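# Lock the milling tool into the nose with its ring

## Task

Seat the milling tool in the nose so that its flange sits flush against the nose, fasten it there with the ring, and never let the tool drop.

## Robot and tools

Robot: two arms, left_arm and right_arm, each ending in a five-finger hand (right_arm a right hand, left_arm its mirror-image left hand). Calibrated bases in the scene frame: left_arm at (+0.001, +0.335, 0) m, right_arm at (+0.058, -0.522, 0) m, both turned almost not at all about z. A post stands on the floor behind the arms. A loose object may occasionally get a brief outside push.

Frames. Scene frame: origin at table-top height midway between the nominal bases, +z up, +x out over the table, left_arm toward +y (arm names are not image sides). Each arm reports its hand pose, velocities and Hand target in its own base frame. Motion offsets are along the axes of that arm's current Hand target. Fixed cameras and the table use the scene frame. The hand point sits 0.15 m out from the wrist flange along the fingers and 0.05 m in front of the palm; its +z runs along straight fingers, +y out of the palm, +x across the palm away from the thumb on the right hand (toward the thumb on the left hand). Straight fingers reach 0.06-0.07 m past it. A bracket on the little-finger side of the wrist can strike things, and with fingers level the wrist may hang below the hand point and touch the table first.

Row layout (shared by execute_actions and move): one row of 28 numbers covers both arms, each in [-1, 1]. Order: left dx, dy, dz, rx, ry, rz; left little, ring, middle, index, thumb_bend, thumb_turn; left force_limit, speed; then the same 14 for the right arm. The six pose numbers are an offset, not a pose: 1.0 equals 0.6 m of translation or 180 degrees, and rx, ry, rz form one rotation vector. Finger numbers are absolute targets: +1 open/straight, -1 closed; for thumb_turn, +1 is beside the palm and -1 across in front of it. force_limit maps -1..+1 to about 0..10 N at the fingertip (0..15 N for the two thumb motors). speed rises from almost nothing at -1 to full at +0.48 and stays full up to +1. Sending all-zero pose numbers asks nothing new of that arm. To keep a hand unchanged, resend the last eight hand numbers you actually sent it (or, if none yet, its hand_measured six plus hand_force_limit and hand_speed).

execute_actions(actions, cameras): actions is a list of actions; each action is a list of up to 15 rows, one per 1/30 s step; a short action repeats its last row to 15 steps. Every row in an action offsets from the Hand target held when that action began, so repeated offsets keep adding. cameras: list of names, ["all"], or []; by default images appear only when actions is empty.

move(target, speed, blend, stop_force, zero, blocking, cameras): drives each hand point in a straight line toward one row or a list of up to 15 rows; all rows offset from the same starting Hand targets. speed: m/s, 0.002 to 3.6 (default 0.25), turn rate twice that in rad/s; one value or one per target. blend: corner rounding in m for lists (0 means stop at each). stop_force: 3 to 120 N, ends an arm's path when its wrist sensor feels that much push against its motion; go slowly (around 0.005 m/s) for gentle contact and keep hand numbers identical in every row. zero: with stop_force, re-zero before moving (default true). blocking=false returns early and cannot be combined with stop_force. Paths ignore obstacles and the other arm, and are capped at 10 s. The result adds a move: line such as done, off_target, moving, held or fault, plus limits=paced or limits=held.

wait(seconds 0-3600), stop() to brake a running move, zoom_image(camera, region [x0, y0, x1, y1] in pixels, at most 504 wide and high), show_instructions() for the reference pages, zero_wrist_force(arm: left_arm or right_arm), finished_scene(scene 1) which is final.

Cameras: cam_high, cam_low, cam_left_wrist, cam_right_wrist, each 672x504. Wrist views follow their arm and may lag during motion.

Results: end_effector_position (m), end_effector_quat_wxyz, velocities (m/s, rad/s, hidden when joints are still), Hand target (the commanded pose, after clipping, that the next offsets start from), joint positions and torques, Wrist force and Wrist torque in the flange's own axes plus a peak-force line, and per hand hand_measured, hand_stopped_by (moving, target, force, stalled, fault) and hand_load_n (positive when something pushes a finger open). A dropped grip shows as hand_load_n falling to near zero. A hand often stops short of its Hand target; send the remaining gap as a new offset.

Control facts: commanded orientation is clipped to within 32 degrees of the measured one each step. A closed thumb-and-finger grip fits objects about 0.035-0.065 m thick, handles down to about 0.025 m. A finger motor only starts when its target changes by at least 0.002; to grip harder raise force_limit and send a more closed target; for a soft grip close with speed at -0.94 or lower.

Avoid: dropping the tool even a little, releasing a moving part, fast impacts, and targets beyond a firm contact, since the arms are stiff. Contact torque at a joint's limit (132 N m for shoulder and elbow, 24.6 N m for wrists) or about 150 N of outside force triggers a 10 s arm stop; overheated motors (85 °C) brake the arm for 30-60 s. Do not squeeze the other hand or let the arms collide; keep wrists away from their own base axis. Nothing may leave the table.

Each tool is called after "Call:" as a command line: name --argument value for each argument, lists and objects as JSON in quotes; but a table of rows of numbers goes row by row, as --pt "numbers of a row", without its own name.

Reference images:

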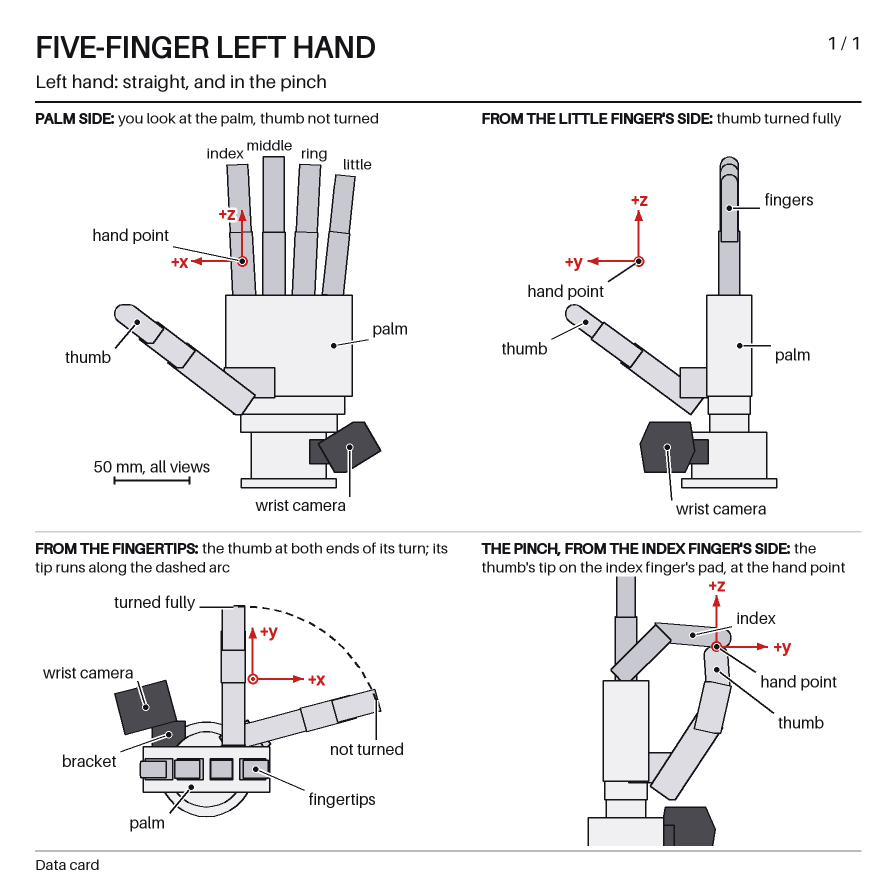

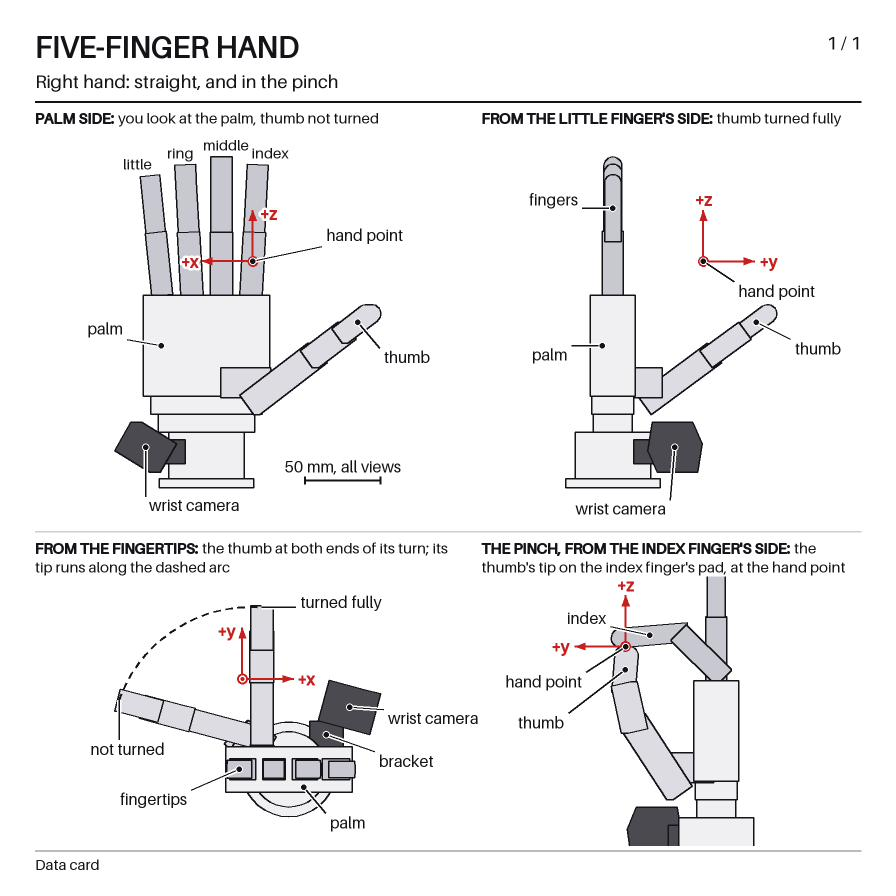

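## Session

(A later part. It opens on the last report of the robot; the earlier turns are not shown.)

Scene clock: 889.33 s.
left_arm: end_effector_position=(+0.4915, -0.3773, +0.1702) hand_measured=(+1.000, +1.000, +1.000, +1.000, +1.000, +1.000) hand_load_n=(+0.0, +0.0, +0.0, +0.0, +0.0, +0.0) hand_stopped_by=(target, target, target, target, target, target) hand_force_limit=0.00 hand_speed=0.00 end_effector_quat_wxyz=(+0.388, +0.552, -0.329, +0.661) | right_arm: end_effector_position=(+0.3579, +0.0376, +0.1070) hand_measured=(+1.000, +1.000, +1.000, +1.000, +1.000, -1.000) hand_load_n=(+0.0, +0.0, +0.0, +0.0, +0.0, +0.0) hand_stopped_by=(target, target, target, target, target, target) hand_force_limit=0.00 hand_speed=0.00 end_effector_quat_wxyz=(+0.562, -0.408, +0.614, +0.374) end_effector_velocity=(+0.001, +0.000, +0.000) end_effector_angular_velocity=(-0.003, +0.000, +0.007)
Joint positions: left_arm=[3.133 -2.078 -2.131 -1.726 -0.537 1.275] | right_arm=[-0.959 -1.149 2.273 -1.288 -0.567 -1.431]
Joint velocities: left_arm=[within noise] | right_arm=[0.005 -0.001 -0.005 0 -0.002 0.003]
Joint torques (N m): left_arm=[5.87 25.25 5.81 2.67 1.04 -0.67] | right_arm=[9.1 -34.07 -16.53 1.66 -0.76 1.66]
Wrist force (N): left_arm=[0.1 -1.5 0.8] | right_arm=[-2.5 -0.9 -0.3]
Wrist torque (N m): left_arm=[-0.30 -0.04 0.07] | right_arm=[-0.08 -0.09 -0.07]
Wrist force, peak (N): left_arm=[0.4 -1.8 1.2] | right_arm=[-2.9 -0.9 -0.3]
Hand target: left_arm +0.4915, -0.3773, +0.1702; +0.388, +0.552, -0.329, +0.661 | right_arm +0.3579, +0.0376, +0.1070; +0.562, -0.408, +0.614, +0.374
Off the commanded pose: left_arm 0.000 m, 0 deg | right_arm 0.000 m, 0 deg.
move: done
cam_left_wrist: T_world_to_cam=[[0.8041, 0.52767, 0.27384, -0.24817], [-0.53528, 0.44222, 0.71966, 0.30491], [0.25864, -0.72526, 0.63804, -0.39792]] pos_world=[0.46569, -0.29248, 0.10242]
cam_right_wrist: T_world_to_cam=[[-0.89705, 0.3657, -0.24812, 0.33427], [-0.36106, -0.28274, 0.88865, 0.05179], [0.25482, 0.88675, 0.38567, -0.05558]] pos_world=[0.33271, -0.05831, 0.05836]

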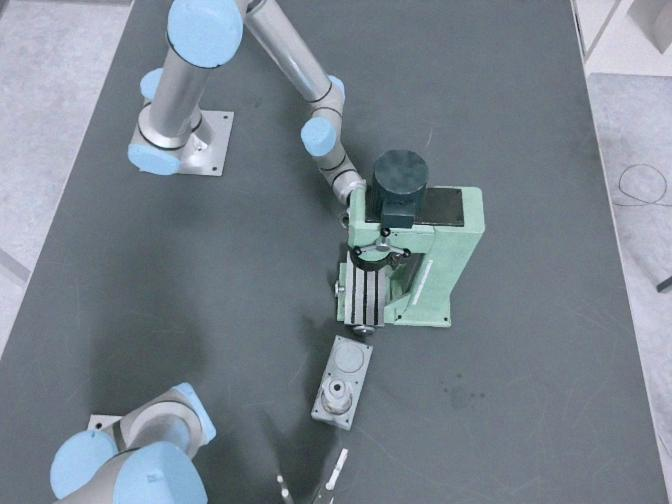

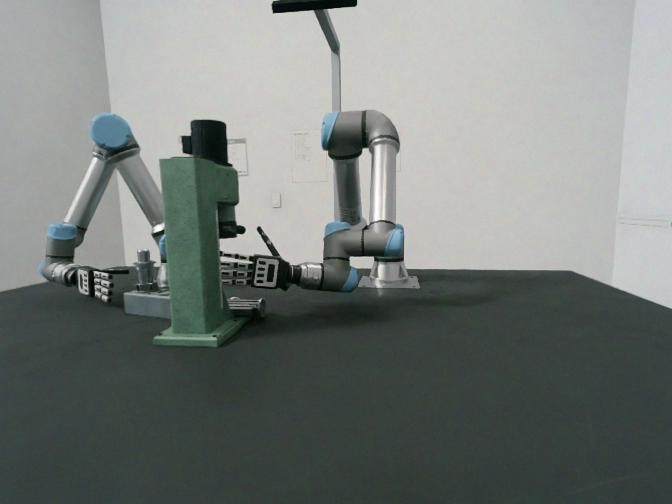

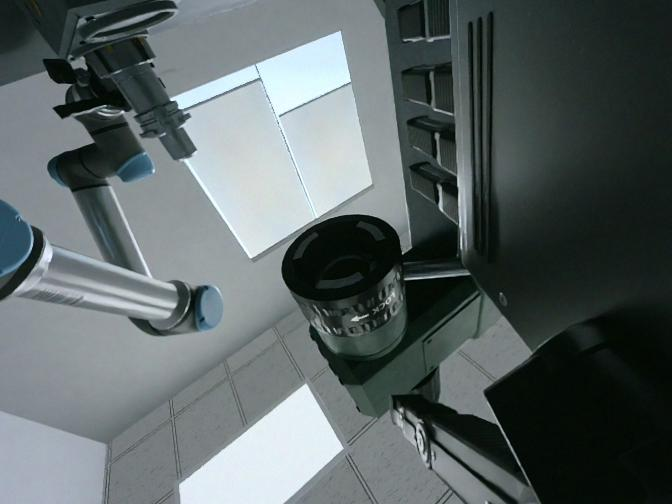

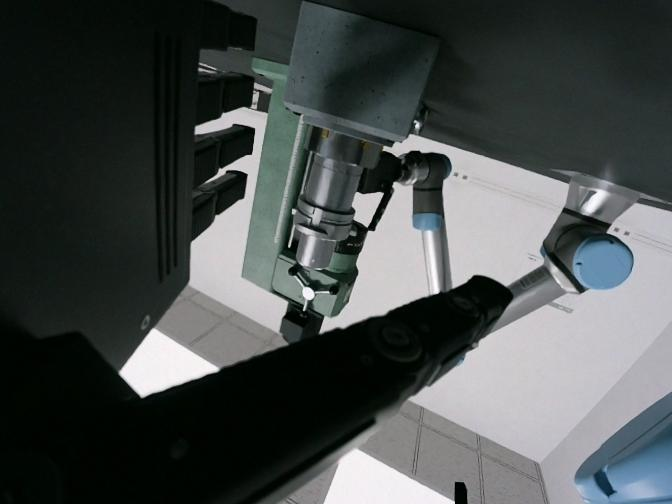

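Call:
move --target '[0,0,0,0,0,0, 1,1,1,1,1,1,0,0, -0.0188,0,0.2158,0,0,0, 1,1,1,1,1,-1,0,0]' --speed 0.05 --stop_force 6 --cameras '["cam_high","cam_left_wrist","cam_right_wrist"]'

Scene clock: 897.80 s.
left_arm: end_effector_position=(+0.4915, -0.3773, +0.1702) hand_measured=(+1.000, +1.000, +1.000, +1.000, +1.000, +1.000) hand_load_n=(+0.0, +0.0, +0.0, +0.0, -0.5, +0.0) hand_stopped_by=(target, target, target, target, target, target) hand_force_limit=0.00 hand_speed=0.00 end_effector_quat_wxyz=(+0.388, +0.552, -0.329, +0.661) | right_arm: end_effector_position=(+0.4078, +0.1565, +0.1069) hand_measured=(+1.000, +1.000, +1.000, +1.000, +1.000, -1.000) hand_load_n=(+0.0, +0.0, +0.0, +0.0, +0.0, -0.5) hand_stopped_by=(target, target, target, target, target, target) hand_force_limit=0.00 hand_speed=0.00 end_effector_quat_wxyz=(+0.562, -0.408, +0.614, +0.374)
Joint positions: left_arm=[3.133 -2.078 -2.131 -1.726 -0.537 1.275] | right_arm=[-0.624 -1.165 2.342 -1.55 -0.243 -1.208]
Joint torques (N m): left_arm=[5.5 25.89 5.55 2.64 1.03 -0.6] | right_arm=[8.32 -33.01 -15.47 -3.23 1.03 1.45]
Wrist force (N): left_arm=[0.0 -1.6 1.0] | right_arm=[-2.4 -0.9 -3.1]
Wrist torque (N m): left_arm=[-0.33 -0.02 0.08] | right_arm=[0.04 0.14 -0.12]
Wrist force, peak (N): left_arm=[0.0 -1.9 1.2] | right_arm=[-1.9 6.3 -56.7]
Hand target: left_arm +0.4915, -0.3773, +0.1702; +0.388, +0.552, -0.329, +0.661 | right_arm +0.4078, +0.1565, +0.1069; +0.562, -0.408, +0.614, +0.374 (not the last commanded pose)
Off the commanded pose: left_arm 0.000 m, 0 deg | right_arm 0.001 m, 0 deg.
move: contact (right_arm)
cam_left_wrist: T_world_to_cam=[[0.8041, 0.52767, 0.27384, -0.24817], [-0.53528, 0.44222, 0.71966, 0.30491], [0.25864, -0.72526, 0.63804, -0.39792]] pos_world=[0.46569, -0.29248, 0.10242]
cam_right_wrist: T_world_to_cam=[[-0.89716, 0.36525, -0.2484, 0.3356], [-0.36129, -0.28325, 0.88839, 0.10364], [0.25413, 0.88677, 0.38608, -0.17345]] pos_world=[0.38261, 0.06059, 0.05826]

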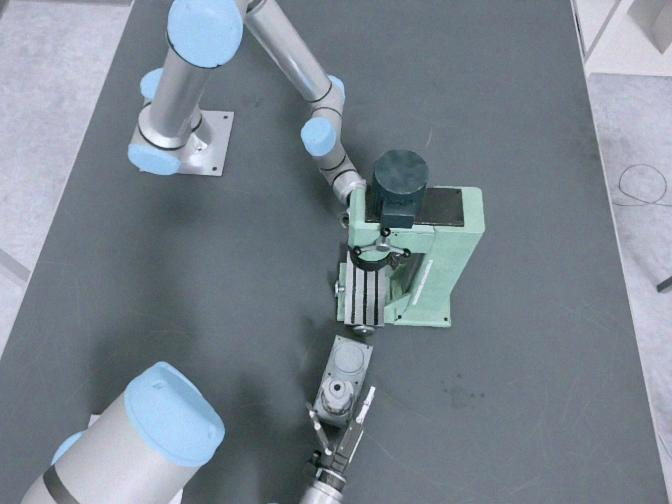

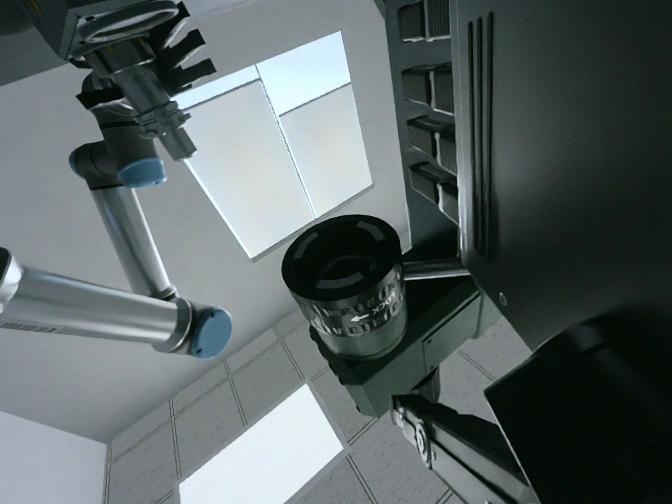

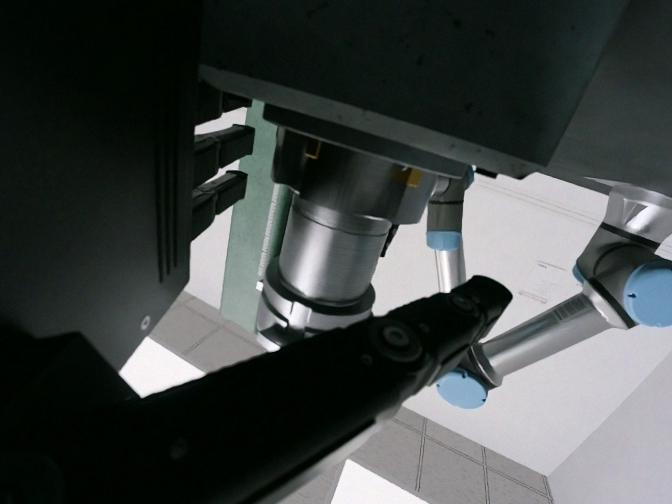

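Call:
move --target '[0,0,0,0,0,0, 1,1,1,1,1,1,0,0, 0.0,0,-0.18,0,0,0, 1,1,1,1,1,-1,0,0]' --speed 0.08 --cameras '["cam_high","cam_right_wrist"]'

Call:
zoom_image --camera "cam_high" --region '[290, 320, 410, 440]'

Scene clock: 915.33 s.
left_arm: end_effector_position=(+0.4915, -0.3773, +0.1702) hand_measured=(+1.000, +1.000, +1.000, +1.000, +1.000, +1.000) hand_load_n=(+0.0, +0.0, +0.0, +0.0, +0.0, +0.0) hand_stopped_by=(target, target, target, target, target, target) hand_force_limit=0.00 hand_speed=0.00 end_effector_quat_wxyz=(+0.388, +0.552, -0.329, +0.661) | right_arm: end_effector_position=(+0.3662, +0.0573, +0.1164) hand_measured=(+1.000, +1.000, +1.000, +1.000, +1.000, -1.000) hand_load_n=(+0.0, +0.0, +0.0, +0.0, +0.0, +0.0) hand_stopped_by=(target, target, target, target, target, target) hand_force_limit=0.00 hand_speed=0.00 end_effector_quat_wxyz=(+0.562, -0.408, +0.614, +0.374)
Joint positions: left_arm=[3.133 -2.078 -2.131 -1.726 -0.537 1.275] | right_arm=[-0.907 -1.182 2.284 -1.281 -0.517 -1.416]
Joint torques (N m): left_arm=[5.39 25.68 5.34 2.69 1.02 -0.53] | right_arm=[0.05 -14.08 -2.8 -2.37 0.75 1.6]
Wrist force (N): left_arm=[0.3 -1.5 0.9] | right_arm=[-3.0 -0.9 -0.4]
Wrist torque (N m): left_arm=[-0.30 -0.06 0.08] | right_arm=[-0.09 0.01 -0.11]
Wrist force, peak (N): left_arm=[0.4 -1.8 1.2] | right_arm=[-3.1 -0.8 -3.3]
Hand target: left_arm +0.4915, -0.3773, +0.1702; +0.388, +0.552, -0.329, +0.661 | right_arm +0.3662, +0.0573, +0.1164; +0.562, -0.408, +0.614, +0.374
Off the commanded pose: left_arm 0.000 m, 0 deg | right_arm 0.000 m, 0 deg.
move: done
cam_right_wrist: T_world_to_cam=[[-0.89711, 0.36529, -0.24851, 0.33685], [-0.3614, -0.2832, 0.88836, 0.0522], [0.25413, 0.88677, 0.38608, -0.07854]] pos_world=[0.34102, -0.03861, 0.06766]

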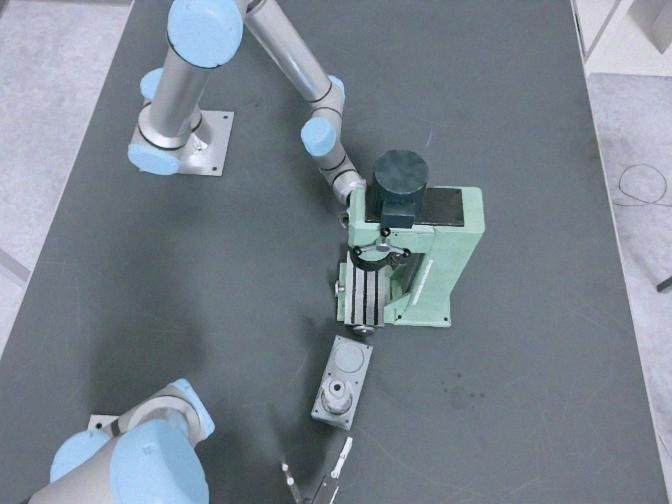

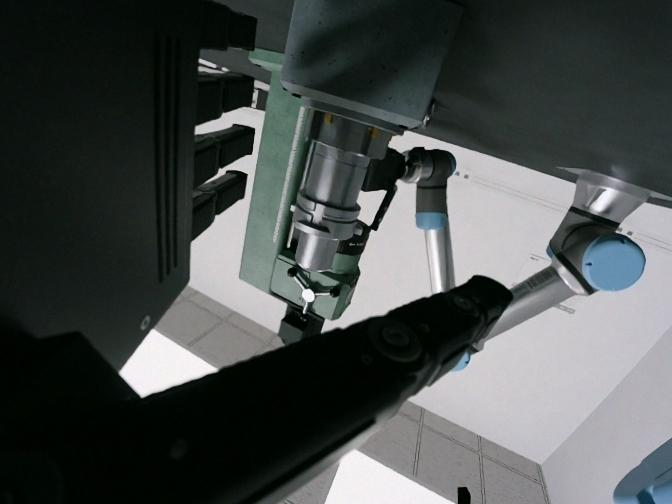

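Scaled by 4.200 from the camera's image (finer frame: 960x720).

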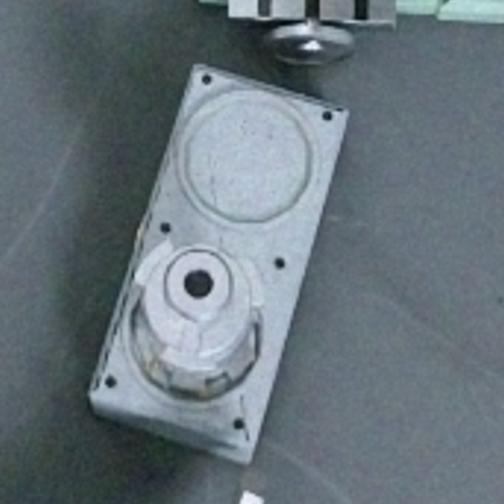

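Call:
move --target '[0,0,0,0,0,0, 1,1,1,1,1,1,0,0, 0.0182,-0.037,-0.0277,-0.0498,0,-0.0044, 1,1,1,1,1,-1,0,0]' --speed 0.06 --cameras '["cam_high","cam_right_wrist"]'

Call:
zoom_image --camera "cam_high" --region '[250, 320, 450, 504]'

Call:
zoom_image --camera "cam_right_wrist" --region '[180, 20, 440, 310]'

Scene clock: 924.90 s.
left_arm: end_effector_position=(+0.4915, -0.3773, +0.1702) hand_measured=(+1.000, +1.000, +1.000, +1.000, +1.000, +1.000) hand_load_n=(+0.0, +0.0, +0.0, +0.0, +0.0, +0.0) hand_stopped_by=(target, target, target, target, target, target) hand_force_limit=0.00 hand_speed=0.00 end_effector_quat_wxyz=(+0.388, +0.552, -0.329, +0.661) | right_arm: end_effector_position=(+0.3798, +0.0327, +0.1070) hand_measured=(+1.000, +1.000, +1.000, +1.000, +1.000, -1.000) hand_load_n=(+0.0, +0.0, +0.0, +0.0, +0.0, +0.0) hand_stopped_by=(target, target, target, target, target, target) hand_force_limit=0.00 hand_speed=0.00 end_effector_quat_wxyz=(+0.531, -0.455, +0.580, +0.417) end_effector_velocity=(+0.001, +0.000, +0.000) end_effector_angular_velocity=(-0.002, -0.002, -0.006)
Joint positions: left_arm=[3.133 -2.078 -2.131 -1.726 -0.537 1.275] | right_arm=[-0.846 -1.066 2.103 -1.19 -0.612 -1.445]
Joint velocities: left_arm=[within noise] | right_arm=[0 -0.002 0.003 -0.005 0.005 0.001]
Joint torques (N m): left_arm=[5.55 25.07 6.04 2.62 1.04 -0.38] | right_arm=[-5.77 -37.16 -4.6 -2.18 1.95 0.15]
Wrist force (N): left_arm=[0.2 -1.5 0.9] | right_arm=[-3.0 -1.1 -0.2]
Wrist torque (N m): left_arm=[-0.31 -0.03 0.07] | right_arm=[-0.13 0.03 -0.09]
Wrist force, peak (N): left_arm=[0.4 -1.6 1.4] | right_arm=[-3.0 -1.3 -0.4]
Hand target: left_arm +0.4915, -0.3773, +0.1702; +0.388, +0.552, -0.329, +0.661 | right_arm +0.3799, +0.0326, +0.1070; +0.531, -0.455, +0.580, +0.417
Off the commanded pose: left_arm 0.000 m, 0 deg | right_arm 0.000 m, 0 deg.
move: done
cam_right_wrist: T_world_to_cam=[[-0.94336, 0.22022, -0.24814, 0.37802], [-0.31225, -0.33656, 0.88838, 0.04155], [0.11213, 0.91555, 0.38626, -0.00355]] pos_world=[0.36998, -0.06601, 0.05826]

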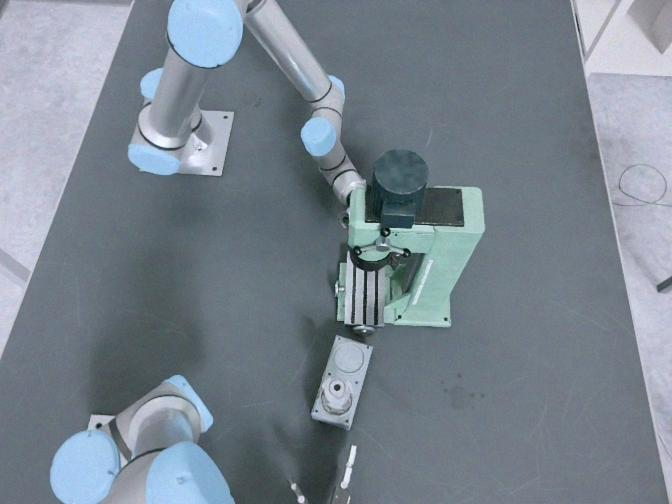

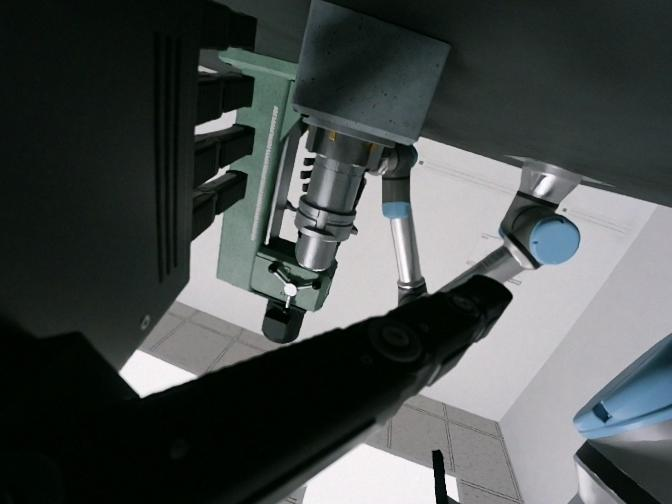

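Scaled by 2.520 from the camera's image (finer frame: 960x720).

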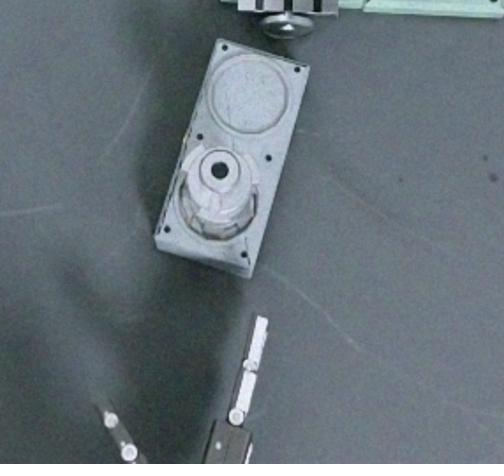

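Scaled by 1.738 from the camera's image (finer frame: 960x720).

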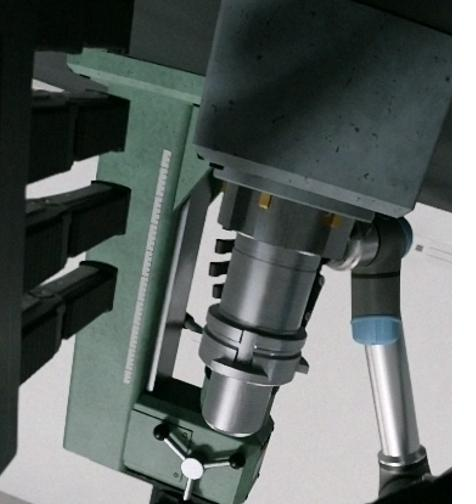

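Call:
move --target '[0,0,0,0,0,0, 1,1,1,1,1,1,0,0, -0.0188,0,0.2158,0,0,0, 1,1,1,1,1,-1,0,0]' --speed 0.03 --stop_force 5 --cameras '["cam_high","cam_left_wrist","cam_right_wrist"]'

Scene clock: 936.17 s.
left_arm: end_effector_position=(+0.4915, -0.3773, +0.1702) hand_measured=(+1.000, +1.000, +1.000, +1.000, +1.000, +1.000) hand_load_n=(+0.0, +0.0, +0.0, +0.0, +0.0, +0.0) hand_stopped_by=(target, target, target, target, target, target) hand_force_limit=0.00 hand_speed=0.00 end_effector_quat_wxyz=(+0.388, +0.552, -0.329, +0.661) | right_arm: end_effector_position=(+0.4108, +0.1588, +0.1068) hand_measured=(+1.000, +1.000, +1.000, +1.000, +1.000, -1.000) hand_load_n=(+0.0, +0.0, +0.0, +0.0, +0.0, +0.0) hand_stopped_by=(target, target, target, target, target, target) hand_force_limit=0.00 hand_speed=0.00 end_effector_quat_wxyz=(+0.531, -0.455, +0.580, +0.417)
Joint positions: left_arm=[3.133 -2.078 -2.131 -1.726 -0.537 1.275] | right_arm=[-0.562 -1.103 2.193 -1.362 -0.333 -1.314]
Joint torques (N m): left_arm=[4.9 26.2 5.99 2.53 1.1 -0.29] | right_arm=[-6.33 -33.45 -16 2.63 -1.03 -1.67]
Wrist force (N): left_arm=[0.2 -1.3 0.9] | right_arm=[-3.1 -1.1 -0.3]
Wrist torque (N m): left_arm=[-0.29 -0.04 0.07] | right_arm=[-0.08 0.04 -0.21]
Wrist force, peak (N): left_arm=[0.4 -1.9 1.2] | right_arm=[-3.3 -1.1 -0.3]
Hand target: left_arm +0.4915, -0.3773, +0.1702; +0.388, +0.552, -0.329, +0.661 | right_arm +0.4108, +0.1588, +0.1068; +0.531, -0.455, +0.580, +0.417
Off the commanded pose: left_arm 0.000 m, 0 deg | right_arm 0.000 m, 0 deg.
move: done
cam_left_wrist: T_world_to_cam=[[0.8041, 0.52767, 0.27384, -0.24817], [-0.53528, 0.44222, 0.71966, 0.30491], [0.25864, -0.72526, 0.63804, -0.39792]] pos_world=[0.46569, -0.29248, 0.10242]
cam_right_wrist: T_world_to_cam=[[-0.94324, 0.22045, -0.2484, 0.37931], [-0.31253, -0.33619, 0.88843, 0.09386], [0.11234, 0.91563, 0.386, -0.12259]] pos_world=[0.40088, 0.06019, 0.05816]

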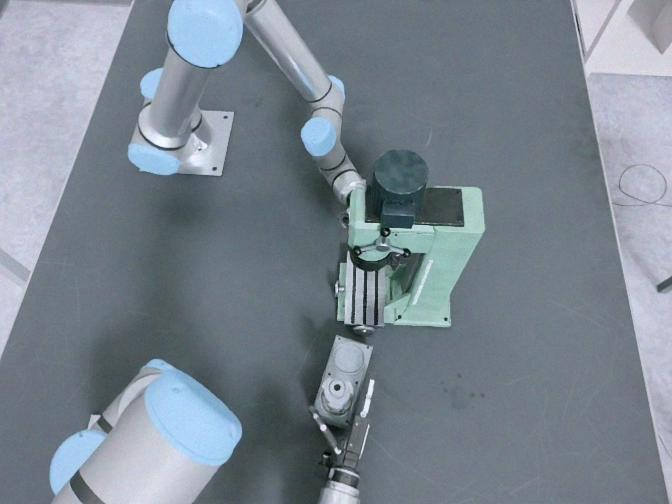

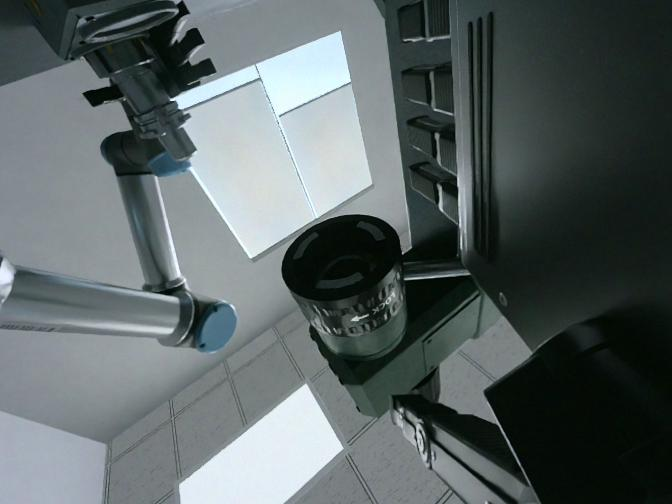

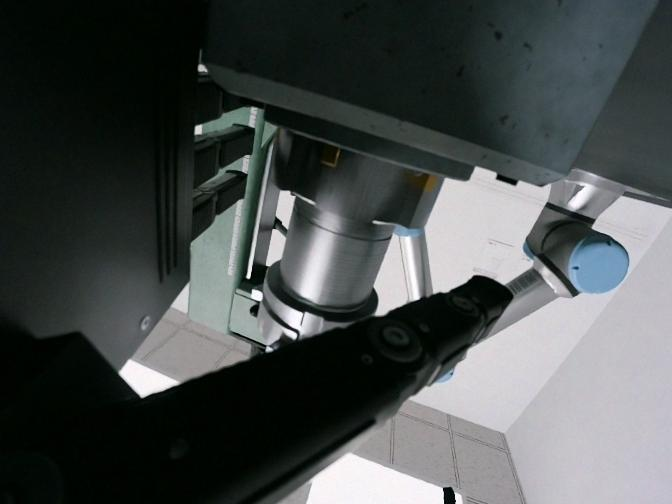

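Call:
execute_actions --actions '[[[0,0,0,0,0,0, 1,1,1,1,1,1,0,0, 0,0,0,0,0,0, 1,1,0.45,0.3,0.6,-1,-0.7,-0.7]]]'

Call:
execute_actions --actions '[[[0,0,0,0,0,0, 1,1,1,1,1,1,0,0, 0,0,0,0,0,0, 1,1,-0.5,-0.5,-0.5,-1,-0.7,-0.94]]]'

Call:
wait --seconds 3 --cameras '["cam_right_wrist","cam_left_wrist"]'

Scene clock: 940.80 s.
left_arm: end_effector_position=(+0.4915, -0.3773, +0.1702) hand_measured=(+1.000, +1.000, +1.000, +1.000, +1.000, +1.000) hand_load_n=(+0.0, +0.0, +0.0, +0.0, +0.0, +0.0) hand_stopped_by=(target, target, target, target, target, target) hand_force_limit=0.00 hand_speed=0.00 end_effector_quat_wxyz=(+0.388, +0.552, -0.329, +0.661) | right_arm: end_effector_position=(+0.4108, +0.1588, +0.1068) hand_measured=(+1.000, +1.000, +0.450, +0.300, +0.600, -1.000) hand_load_n=(+0.0, +0.0, +0.0, +0.0, +0.0, +0.0) hand_stopped_by=(target, target, target, target, target, target) hand_force_limit=-0.70 hand_speed=-0.70 end_effector_quat_wxyz=(+0.531, -0.455, +0.580, +0.417)
Joint positions: left_arm=[3.133 -2.078 -2.131 -1.726 -0.537 1.275] | right_arm=[-0.562 -1.103 2.193 -1.362 -0.333 -1.314]
Joint torques (N m): left_arm=[5.26 25.82 6.09 2.5 1.02 -0.31] | right_arm=[-5.66 -20.85 -15.89 2.47 -0.88 -1.63]
Wrist force (N): left_arm=[0.3 -1.5 1.2] | right_arm=[-2.9 -1.1 -0.3]
Wrist torque (N m): left_arm=[-0.34 -0.06 0.08] | right_arm=[-0.07 0.01 -0.21]
Wrist force, peak (N): left_arm=[0.2 -2.0 1.0] | right_arm=[-3.1 -1.1 -0.2]
Hand target: left_arm +0.4915, -0.3773, +0.1702; +0.388, +0.552, -0.329, +0.661 | right_arm +0.4108, +0.1588, +0.1068; +0.531, -0.455, +0.580, +0.417
Off the commanded pose: left_arm 0.000 m, 0 deg | right_arm 0.000 m, 0 deg.

Scene clock: 943.33 s.
left_arm: end_effector_position=(+0.4915, -0.3773, +0.1702) hand_measured=(+1.000, +1.000, +1.000, +1.000, +1.000, +1.000) hand_load_n=(+0.0, +0.0, +0.0, +0.0, +0.0, +0.0) hand_stopped_by=(target, target, target, target, target, target) hand_force_limit=0.00 hand_speed=0.00 end_effector_quat_wxyz=(+0.388, +0.552, -0.329, +0.661) | right_arm: end_effector_position=(+0.4108, +0.1588, +0.1068) hand_measured=(+1.000, +1.000, +0.338, +0.154, +0.398, -1.000) hand_load_n=(+0.0, +0.0, +2.5, +3.0, +2.0, -0.5) hand_stopped_by=(target, target, force, force, force, target) hand_force_limit=-0.70 hand_speed=-0.94 end_effector_quat_wxyz=(+0.531, -0.455, +0.580, +0.417)
Joint positions: left_arm=[3.133 -2.078 -2.131 -1.726 -0.537 1.275] | right_arm=[-0.562 -1.103 2.193 -1.362 -0.333 -1.314]
Joint torques (N m): left_arm=[4.88 26.2 5.73 2.57 1.15 -0.27] | right_arm=[-4.49 -20.77 -13.26 1.94 -0.77 -1.64]
Wrist force (N): left_arm=[0.3 -1.6 0.8] | right_arm=[-1.9 -2.0 2.8]
Wrist torque (N m): left_arm=[-0.32 -0.07 0.09] | right_arm=[-0.14 -0.13 -0.21]
Wrist force, peak (N): left_arm=[0.2 -1.8 1.1] | right_arm=[-3.8 -4.5 3.2]
Hand target: left_arm +0.4915, -0.3773, +0.1702; +0.388, +0.552, -0.329, +0.661 | right_arm +0.4108, +0.1588, +0.1068; +0.531, -0.455, +0.580, +0.417
Off the commanded pose: left_arm 0.000 m, 0 deg | right_arm 0.000 m, 0 deg.

Scene clock: 946.33 s.
left_arm: end_effector_position=(+0.4915, -0.3773, +0.1702) hand_measured=(+1.000, +1.000, +1.000, +1.000, +1.000, +1.000) hand_load_n=(+0.0, +0.0, +0.0, +0.0, +0.0, +0.0) hand_stopped_by=(target, target, target, target, target, target) hand_force_limit=0.00 hand_speed=0.00 end_effector_quat_wxyz=(+0.388, +0.552, -0.329, +0.661) | right_arm: end_effector_position=(+0.4108, +0.1588, +0.1068) hand_measured=(+1.000, +1.000, +0.338, +0.154, +0.398, -1.000) hand_load_n=(+0.0, +0.0, +2.5, +3.0, +2.0, -0.5) hand_stopped_by=(target, target, force, force, force, target) hand_force_limit=-0.70 hand_speed=-0.94 end_effector_quat_wxyz=(+0.531, -0.455, +0.580, +0.417)
Joint positions: left_arm=[3.133 -2.078 -2.131 -1.726 -0.537 1.275] | right_arm=[-0.562 -1.103 2.193 -1.362 -0.333 -1.314]
Joint torques (N m): left_arm=[4.94 25.82 5.64 2.64 0.95 -0.18] | right_arm=[-5.02 -21.16 -10.46 1.41 -0.6 -1.55]
Wrist force (N): left_arm=[0.7 -1.5 1.1] | right_arm=[-2.5 -2.1 2.8]
Wrist torque (N m): left_arm=[-0.32 -0.11 0.10] | right_arm=[-0.14 -0.12 -0.21]
Wrist force, peak (N): left_arm=[0.2 -1.6 1.4] | right_arm=[-3.0 -2.2 2.9]
Hand target: left_arm +0.4915, -0.3773, +0.1702; +0.388, +0.552, -0.329, +0.661 | right_arm +0.4108, +0.1588, +0.1068; +0.531, -0.455, +0.580, +0.417
Off the commanded pose: left_arm 0.000 m, 0 deg | right_arm 0.000 m, 0 deg.
wait: 3.00 s; at rest by 0.17 s
cam_left_wrist: T_world_to_cam=[[0.8041, 0.52767, 0.27384, -0.24817], [-0.53528, 0.44222, 0.71966, 0.30491], [0.25864, -0.72526, 0.63804, -0.39792]] pos_world=[0.46569, -0.29248, 0.10242]
cam_right_wrist: T_world_to_cam=[[-0.94324, 0.22045, -0.2484, 0.37933], [-0.31253, -0.33619, 0.88843, 0.09382], [0.11234, 0.91563, 0.386, -0.1225]] pos_world=[0.40088, 0.06009, 0.05816]
Images, in order (width x height): cam_left_wrist 672x504, cam_right_wrist 672x504.

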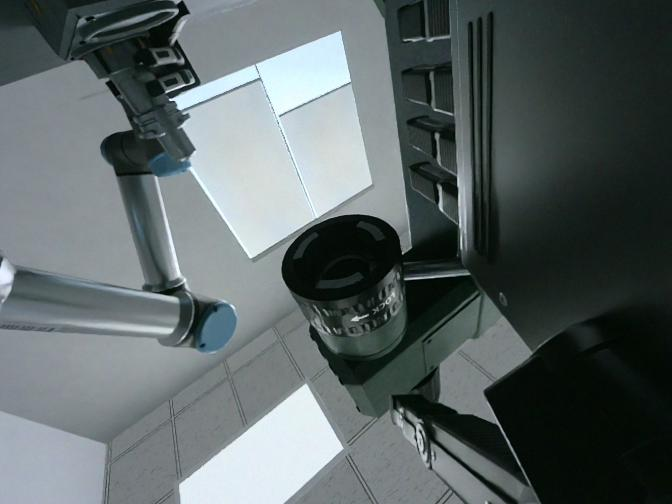

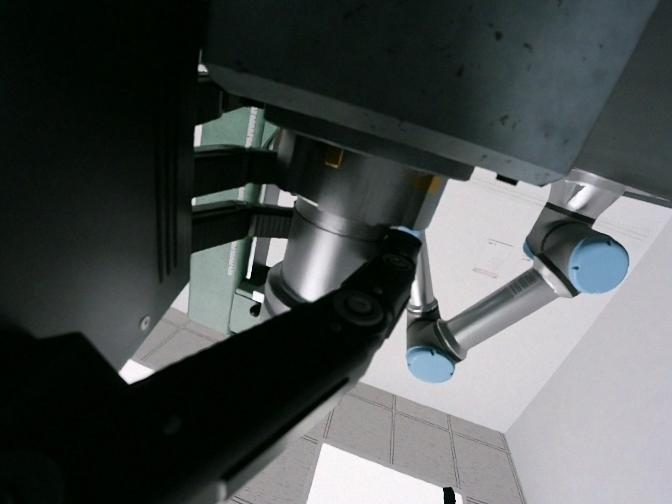

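Call:
execute_actions --actions '[[[0,0,0,0,0,0, 1,1,1,1,1,1,0,0, 0,0,0.0005,0,0,0, 1,1,-0.5,-0.6,-0.6,-1,0.0,-0.94]]]'

Call:
wait --seconds 1 --cameras '[]'

Scene clock: 951.90 s.
left_arm: end_effector_position=(+0.4915, -0.3773, +0.1702) hand_measured=(+1.000, +1.000, +1.000, +1.000, +1.000, +1.000) hand_load_n=(+0.0, +0.0, +0.0, +0.0, +0.0, +0.0) hand_stopped_by=(target, target, target, target, target, target) hand_force_limit=0.00 hand_speed=0.00 end_effector_quat_wxyz=(+0.388, +0.552, -0.329, +0.661) | right_arm: end_effector_position=(+0.4109, +0.1591, +0.1068) hand_measured=(+1.000, +1.000, +0.338, +0.144, +0.382, -1.000) hand_load_n=(+0.0, +0.0, +1.0, +6.5, +7.5, +0.0) hand_stopped_by=(target, target, force, force, force, target) hand_force_limit=0.00 hand_speed=-0.94 end_effector_quat_wxyz=(+0.531, -0.455, +0.580, +0.417)
Joint positions: left_arm=[3.133 -2.078 -2.131 -1.726 -0.537 1.275] | right_arm=[-0.561 -1.103 2.193 -1.362 -0.332 -1.313]
Joint torques (N m): left_arm=[4.46 26.14 6.03 2.75 1.06 -0.1] | right_arm=[9.58 -19.47 -3.45 -2.81 1.66 1.52]
Wrist force (N): left_arm=[0.1 -1.6 0.9] | right_arm=[-2.9 -1.3 -0.8]
Wrist torque (N m): left_arm=[-0.34 -0.03 0.08] | right_arm=[-0.04 0.00 -0.20]
Wrist force, peak (N): left_arm=[0.1 -1.9 1.2] | right_arm=[-3.5 -3.9 2.1]
Hand target: left_arm +0.4915, -0.3773, +0.1702; +0.388, +0.552, -0.329, +0.661 | right_arm +0.4109, +0.1591, +0.1068; +0.531, -0.455, +0.580, +0.417
Off the commanded pose: left_arm 0.000 m, 0 deg | right_arm 0.000 m, 0 deg.

Scene clock: 952.90 s.
left_arm: end_effector_position=(+0.4915, -0.3773, +0.1702) hand_measured=(+1.000, +1.000, +1.000, +1.000, +1.000, +1.000) hand_load_n=(+0.0, +0.0, +0.0, +0.0, +0.0, +0.0) hand_stopped_by=(target, target, target, target, target, target) hand_force_limit=0.00 hand_speed=0.00 end_effector_quat_wxyz=(+0.388, +0.552, -0.329, +0.661) | right_arm: end_effector_position=(+0.4109, +0.1591, +0.1068) hand_measured=(+1.000, +1.000, +0.338, +0.144, +0.382, -1.000) hand_load_n=(+0.0, +0.0, +1.5, +6.5, +7.5, +0.0) hand_stopped_by=(target, target, force, force, force, target) hand_force_limit=0.00 hand_speed=-0.94 end_effector_quat_wxyz=(+0.531, -0.455, +0.580, +0.417)
Joint positions: left_arm=[3.133 -2.078 -2.131 -1.726 -0.537 1.275] | right_arm=[-0.561 -1.103 2.193 -1.362 -0.332 -1.313]
Joint torques (N m): left_arm=[4.92 26.01 6.05 2.56 1 -0.2] | right_arm=[8.46 -19.18 -3.18 -2.62 1.8 1.44]
Wrist force (N): left_arm=[0.4 -1.7 1.0] | right_arm=[-2.9 -0.9 -0.2]
Wrist torque (N m): left_arm=[-0.35 -0.06 0.09] | right_arm=[-0.03 -0.01 -0.20]
Wrist force, peak (N): left_arm=[0.5 -1.7 0.9] | right_arm=[-3.1 -1.3 -0.7]
Hand target: left_arm +0.4915, -0.3773, +0.1702; +0.388, +0.552, -0.329, +0.661 | right_arm +0.4109, +0.1591, +0.1068; +0.531, -0.455, +0.580, +0.417
Off the commanded pose: left_arm 0.000 m, 0 deg | right_arm 0.000 m, 0 deg.
wait: 1.00 s; at rest by 0.17 s

Call:
execute_actions --actions '[[[0,0,0,0,0,0, 1,1,1,1,1,1,0,0, 0,0,0,0,0,0, 1,1,-0.5,-0.65,-0.65,-1,0.4,-0.94]]]'

Call:
zero_wrist_force --arm "right_arm"

Scene clock: 957.87 s.
left_arm: end_effector_position=(+0.4915, -0.3773, +0.1702) hand_measured=(+1.000, +1.000, +1.000, +1.000, +1.000, +1.000) hand_load_n=(+0.0, +0.0, +0.0, +0.0, +0.0, +0.0) hand_stopped_by=(target, target, target, target, target, target) hand_force_limit=0.00 hand_speed=0.00 end_effector_quat_wxyz=(+0.388, +0.552, -0.329, +0.661) | right_arm: end_effector_position=(+0.4109, +0.1591, +0.1068) hand_measured=(+1.000, +1.000, +0.338, +0.142, +0.374, -1.000) hand_load_n=(+0.0, +0.0, +1.5, +9.0, +10.0, +0.0) hand_stopped_by=(target, target, force, force, force, target) hand_force_limit=0.40 hand_speed=-0.94 end_effector_quat_wxyz=(+0.531, -0.455, +0.580, +0.417)
Joint positions: left_arm=[3.133 -2.078 -2.131 -1.726 -0.537 1.275] | right_arm=[-0.561 -1.103 2.193 -1.362 -0.332 -1.313]
Joint torques (N m): left_arm=[4.36 26.05 6.01 2.56 1.06 -0.07] | right_arm=[7.47 -19.61 -4.81 -1.95 1.81 1.17]
Wrist force (N): left_arm=[0.3 -1.6 0.6] | right_arm=[-2.8 -1.1 -0.3]
Wrist torque (N m): left_arm=[-0.31 -0.08 0.09] | right_arm=[-0.07 -0.03 -0.19]
Wrist force, peak (N): left_arm=[0.3 -1.8 1.3] | right_arm=[-3.0 -1.6 0.7]
Hand target: left_arm +0.4915, -0.3773, +0.1702; +0.388, +0.552, -0.329, +0.661 | right_arm +0.4109, +0.1591, +0.1068; +0.531, -0.455, +0.580, +0.417
Off the commanded pose: left_arm 0.000 m, 0 deg | right_arm 0.000 m, 0 deg.

Wrist force sensor zeroed.

Call:
move --target '[0,0,0,0,0,0, 1,1,1,1,1,1,0,0, -0.0166,0,-0.0015,0,0,0, 1,1,-0.5,-0.65,-0.65,-1,0.4,-0.94]' --speed 0.015 --cameras '["cam_right_wrist","cam_left_wrist"]'

Call:
zoom_image --camera "cam_left_wrist" --region '[60, 0, 230, 180]'

Call:
zoom_image --camera "cam_right_wrist" --region '[180, 0, 500, 360]'

Scene clock: 962.43 s.
left_arm: end_effector_position=(+0.4915, -0.3773, +0.1702) hand_measured=(+1.000, +1.000, +1.000, +1.000, +1.000, +1.000) hand_load_n=(+0.0, +0.0, +0.0, +0.0, -0.5, +0.0) hand_stopped_by=(target, target, target, target, target, target) hand_force_limit=0.00 hand_speed=0.00 end_effector_quat_wxyz=(+0.388, +0.552, -0.329, +0.661) | right_arm: end_effector_position=(+0.4109, +0.1591, +0.1169) hand_measured=(+1.000, +1.000, +0.338, +0.142, +0.374, -1.000) hand_load_n=(+0.0, +0.0, +2.5, +8.5, +10.0, -2.0) hand_stopped_by=(target, target, force, force, force, target) hand_force_limit=0.40 hand_speed=-0.94 end_effector_quat_wxyz=(+0.531, -0.455, +0.580, +0.417)
Joint positions: left_arm=[3.133 -2.078 -2.131 -1.726 -0.537 1.275] | right_arm=[-0.561 -1.129 2.19 -1.334 -0.333 -1.313]
Joint torques (N m): left_arm=[4.13 26.74 6.43 2.59 1 -0.05] | right_arm=[-1.96 -19.57 -15.64 -1.52 -0.04 0.09]
Wrist force (N, zeroed by zero_wrist_force on right_arm): left_arm=[0.0 -1.5 0.8] | right_arm=[4.4 0.4 0.4]
Wrist torque (N m, zeroed by zero_wrist_force on right_arm): left_arm=[-0.30 -0.02 0.06] | right_arm=[0.04 -0.28 0.06]
Wrist force, peak (N, zeroed by zero_wrist_force on right_arm): left_arm=[0.4 -1.8 1.2] | right_arm=[4.6 0.3 0.3]
Hand target: left_arm +0.4915, -0.3773, +0.1702; +0.388, +0.552, -0.329, +0.661 | right_arm +0.4109, +0.1591, +0.1168; +0.531, -0.455, +0.580, +0.417
Off the commanded pose: left_arm 0.000 m, 0 deg | right_arm 0.000 m, 0 deg.
move: done
cam_left_wrist: T_world_to_cam=[[0.8041, 0.52767, 0.27384, -0.24817], [-0.53528, 0.44222, 0.71966, 0.30491], [0.25864, -0.72526, 0.63804, -0.39792]] pos_world=[0.46569, -0.29248, 0.10242]
cam_right_wrist: T_world_to_cam=[[-0.94327, 0.22043, -0.24828, 0.38187], [-0.31243, -0.33629, 0.88842, 0.08495], [0.11234, 0.9156, 0.38609, -0.12669]] pos_world=[0.40098, 0.06039, 0.06826]
Images, in order (width x height): cam_left_wrist 672x504, cam_right_wrist 672x504.

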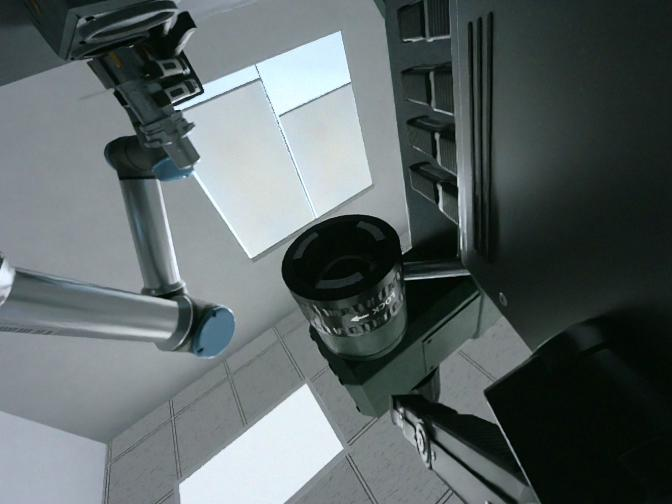

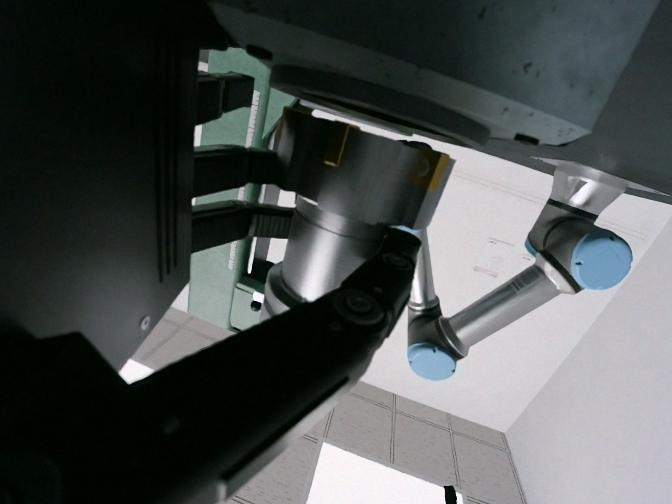

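Scaled by 2.800 from the camera's image (finer frame: 960x720).

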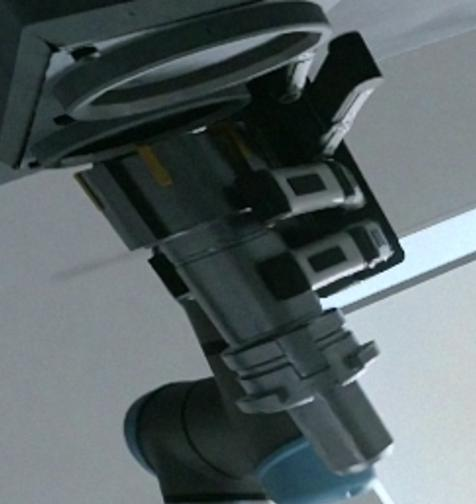

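Scaled by 1.400 from the camera's image (finer frame: 960x720).

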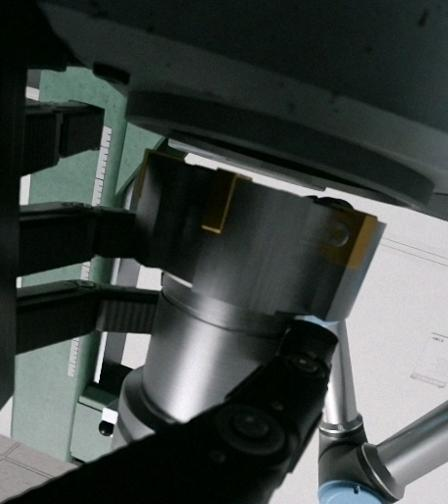

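Call:
move --target '[0.029,0.003,-0.164,0,0,0, 1,1,1,1,1,1,0,0, -0.138,0,-0.0121,0,-0.0278,0, 0.6,0.6,-0.5,-0.65,-0.65,-1,0.4,-0.94]' --speed 0.04 --cameras '["all"]'

Scene clock: 1041.50 s.
left_arm: end_effector_position=(+0.4418, -0.2906, +0.1702) hand_measured=(+1.000, +1.000, +1.000, +1.000, +1.000, +1.000) hand_load_n=(+0.0, +0.0, +0.0, +0.0, +0.0, +0.0) hand_stopped_by=(target, target, target, target, target, target) hand_force_limit=0.00 hand_speed=0.00 end_effector_quat_wxyz=(+0.388, +0.552, -0.329, +0.661) end_effector_velocity=(+0.001, +0.000, +0.000) end_effector_angular_velocity=(+0.000, -0.001, +0.002) | right_arm: end_effector_position=(+0.4109, +0.1591, +0.2000) hand_measured=(+0.600, +0.600, +0.338, +0.142, +0.374, -1.000) hand_load_n=(+0.0, +0.0, +2.0, +8.5, +10.0, -2.0) hand_stopped_by=(target, target, force, force, force, target) hand_force_limit=0.40 hand_speed=-0.94 end_effector_quat_wxyz=(+0.556, -0.437, +0.556, +0.436)
Joint positions: left_arm=[3.366 -1.992 -2.382 -1.335 -0.327 1.028] | right_arm=[-0.557 -1.234 2.083 -0.851 -0.317 -1.57]
Joint velocities: left_arm=[-0.001 -0.001 0.002 -0.005 -0.003 0.005] | right_arm=[within noise]
Joint torques (N m): left_arm=[-9.37 15.28 14.78 0.12 -2.58 2.22] | right_arm=[6.67 -17.44 -7.11 -1.91 1.06 1.69]
Wrist force (N, zeroed by zero_wrist_force on right_arm): left_arm=[0.2 -1.9 1.3] | right_arm=[3.6 0.5 0.1]
Wrist torque (N m, zeroed by zero_wrist_force on right_arm): left_arm=[-0.46 -0.03 0.03] | right_arm=[0.06 -0.19 0.05]
Wrist force, peak (N, zeroed by zero_wrist_force on right_arm): left_arm=[0.8 -1.7 1.6] | right_arm=[5.1 0.4 0.5]
Hand target: left_arm +0.4418, -0.2906, +0.1702; +0.388, +0.552, -0.329, +0.661 | right_arm +0.4108, +0.1591, +0.1999; +0.556, -0.437, +0.556, +0.436
Off the commanded pose: left_arm 0.000 m, 0 deg | right_arm 0.000 m, 0 deg.
move: done
cam_left_wrist: T_world_to_cam=[[0.80407, 0.52776, 0.27376, -0.25397], [-0.53528, 0.44222, 0.71967, 0.23992], [0.25875, -0.7252, 0.63807, -0.32215]] pos_world=[0.41599, -0.20569, 0.10242]
cam_right_wrist: T_world_to_cam=[[-0.93802, 0.24141, -0.24867, 0.39707], [-0.33084, -0.40993, 0.85, 0.03816], [0.10326, 0.87959, 0.4644, -0.16503]] pos_world=[0.40212, 0.06495, 0.14294]

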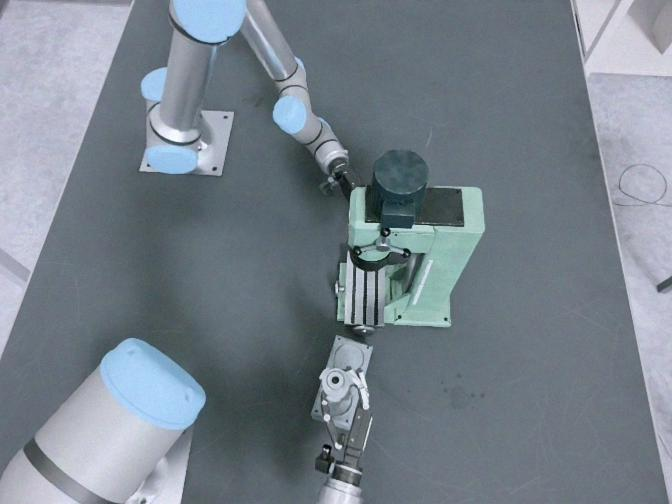

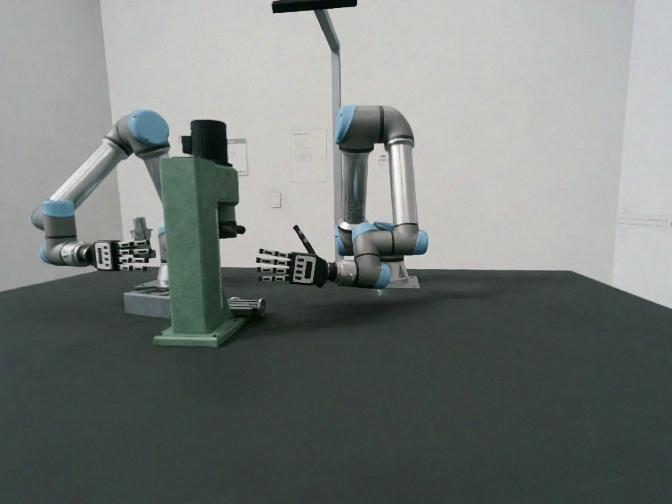

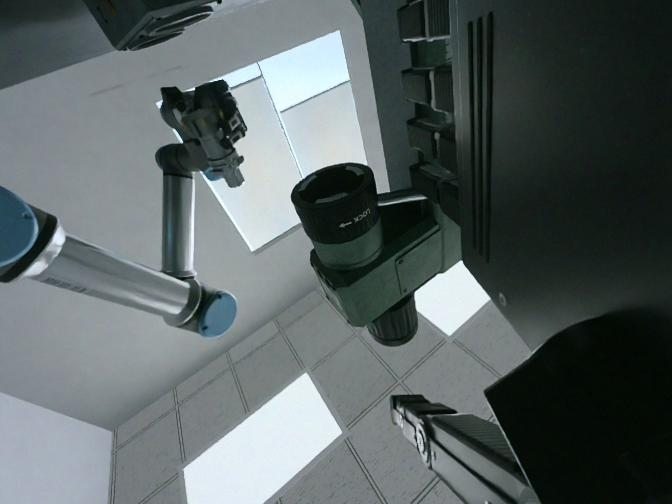

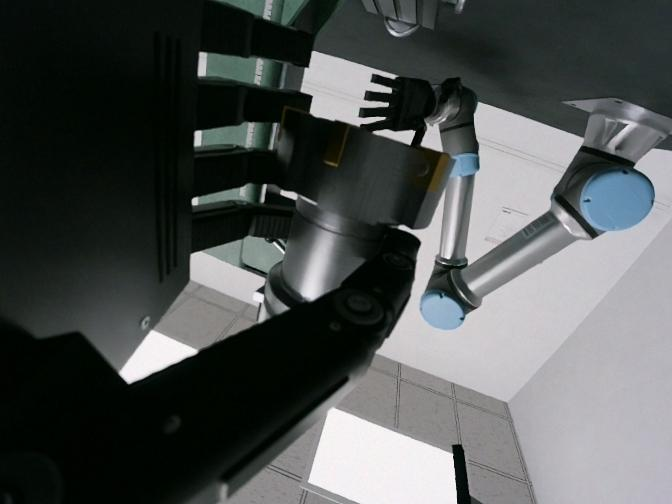

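Call:
zoom_image --camera "cam_high" --region '[300, 350, 380, 430]'

Scaled by 6.300 from the camera's image (finer frame: 960x720).

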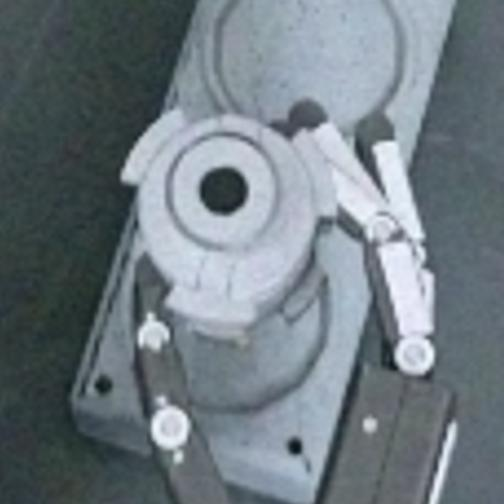

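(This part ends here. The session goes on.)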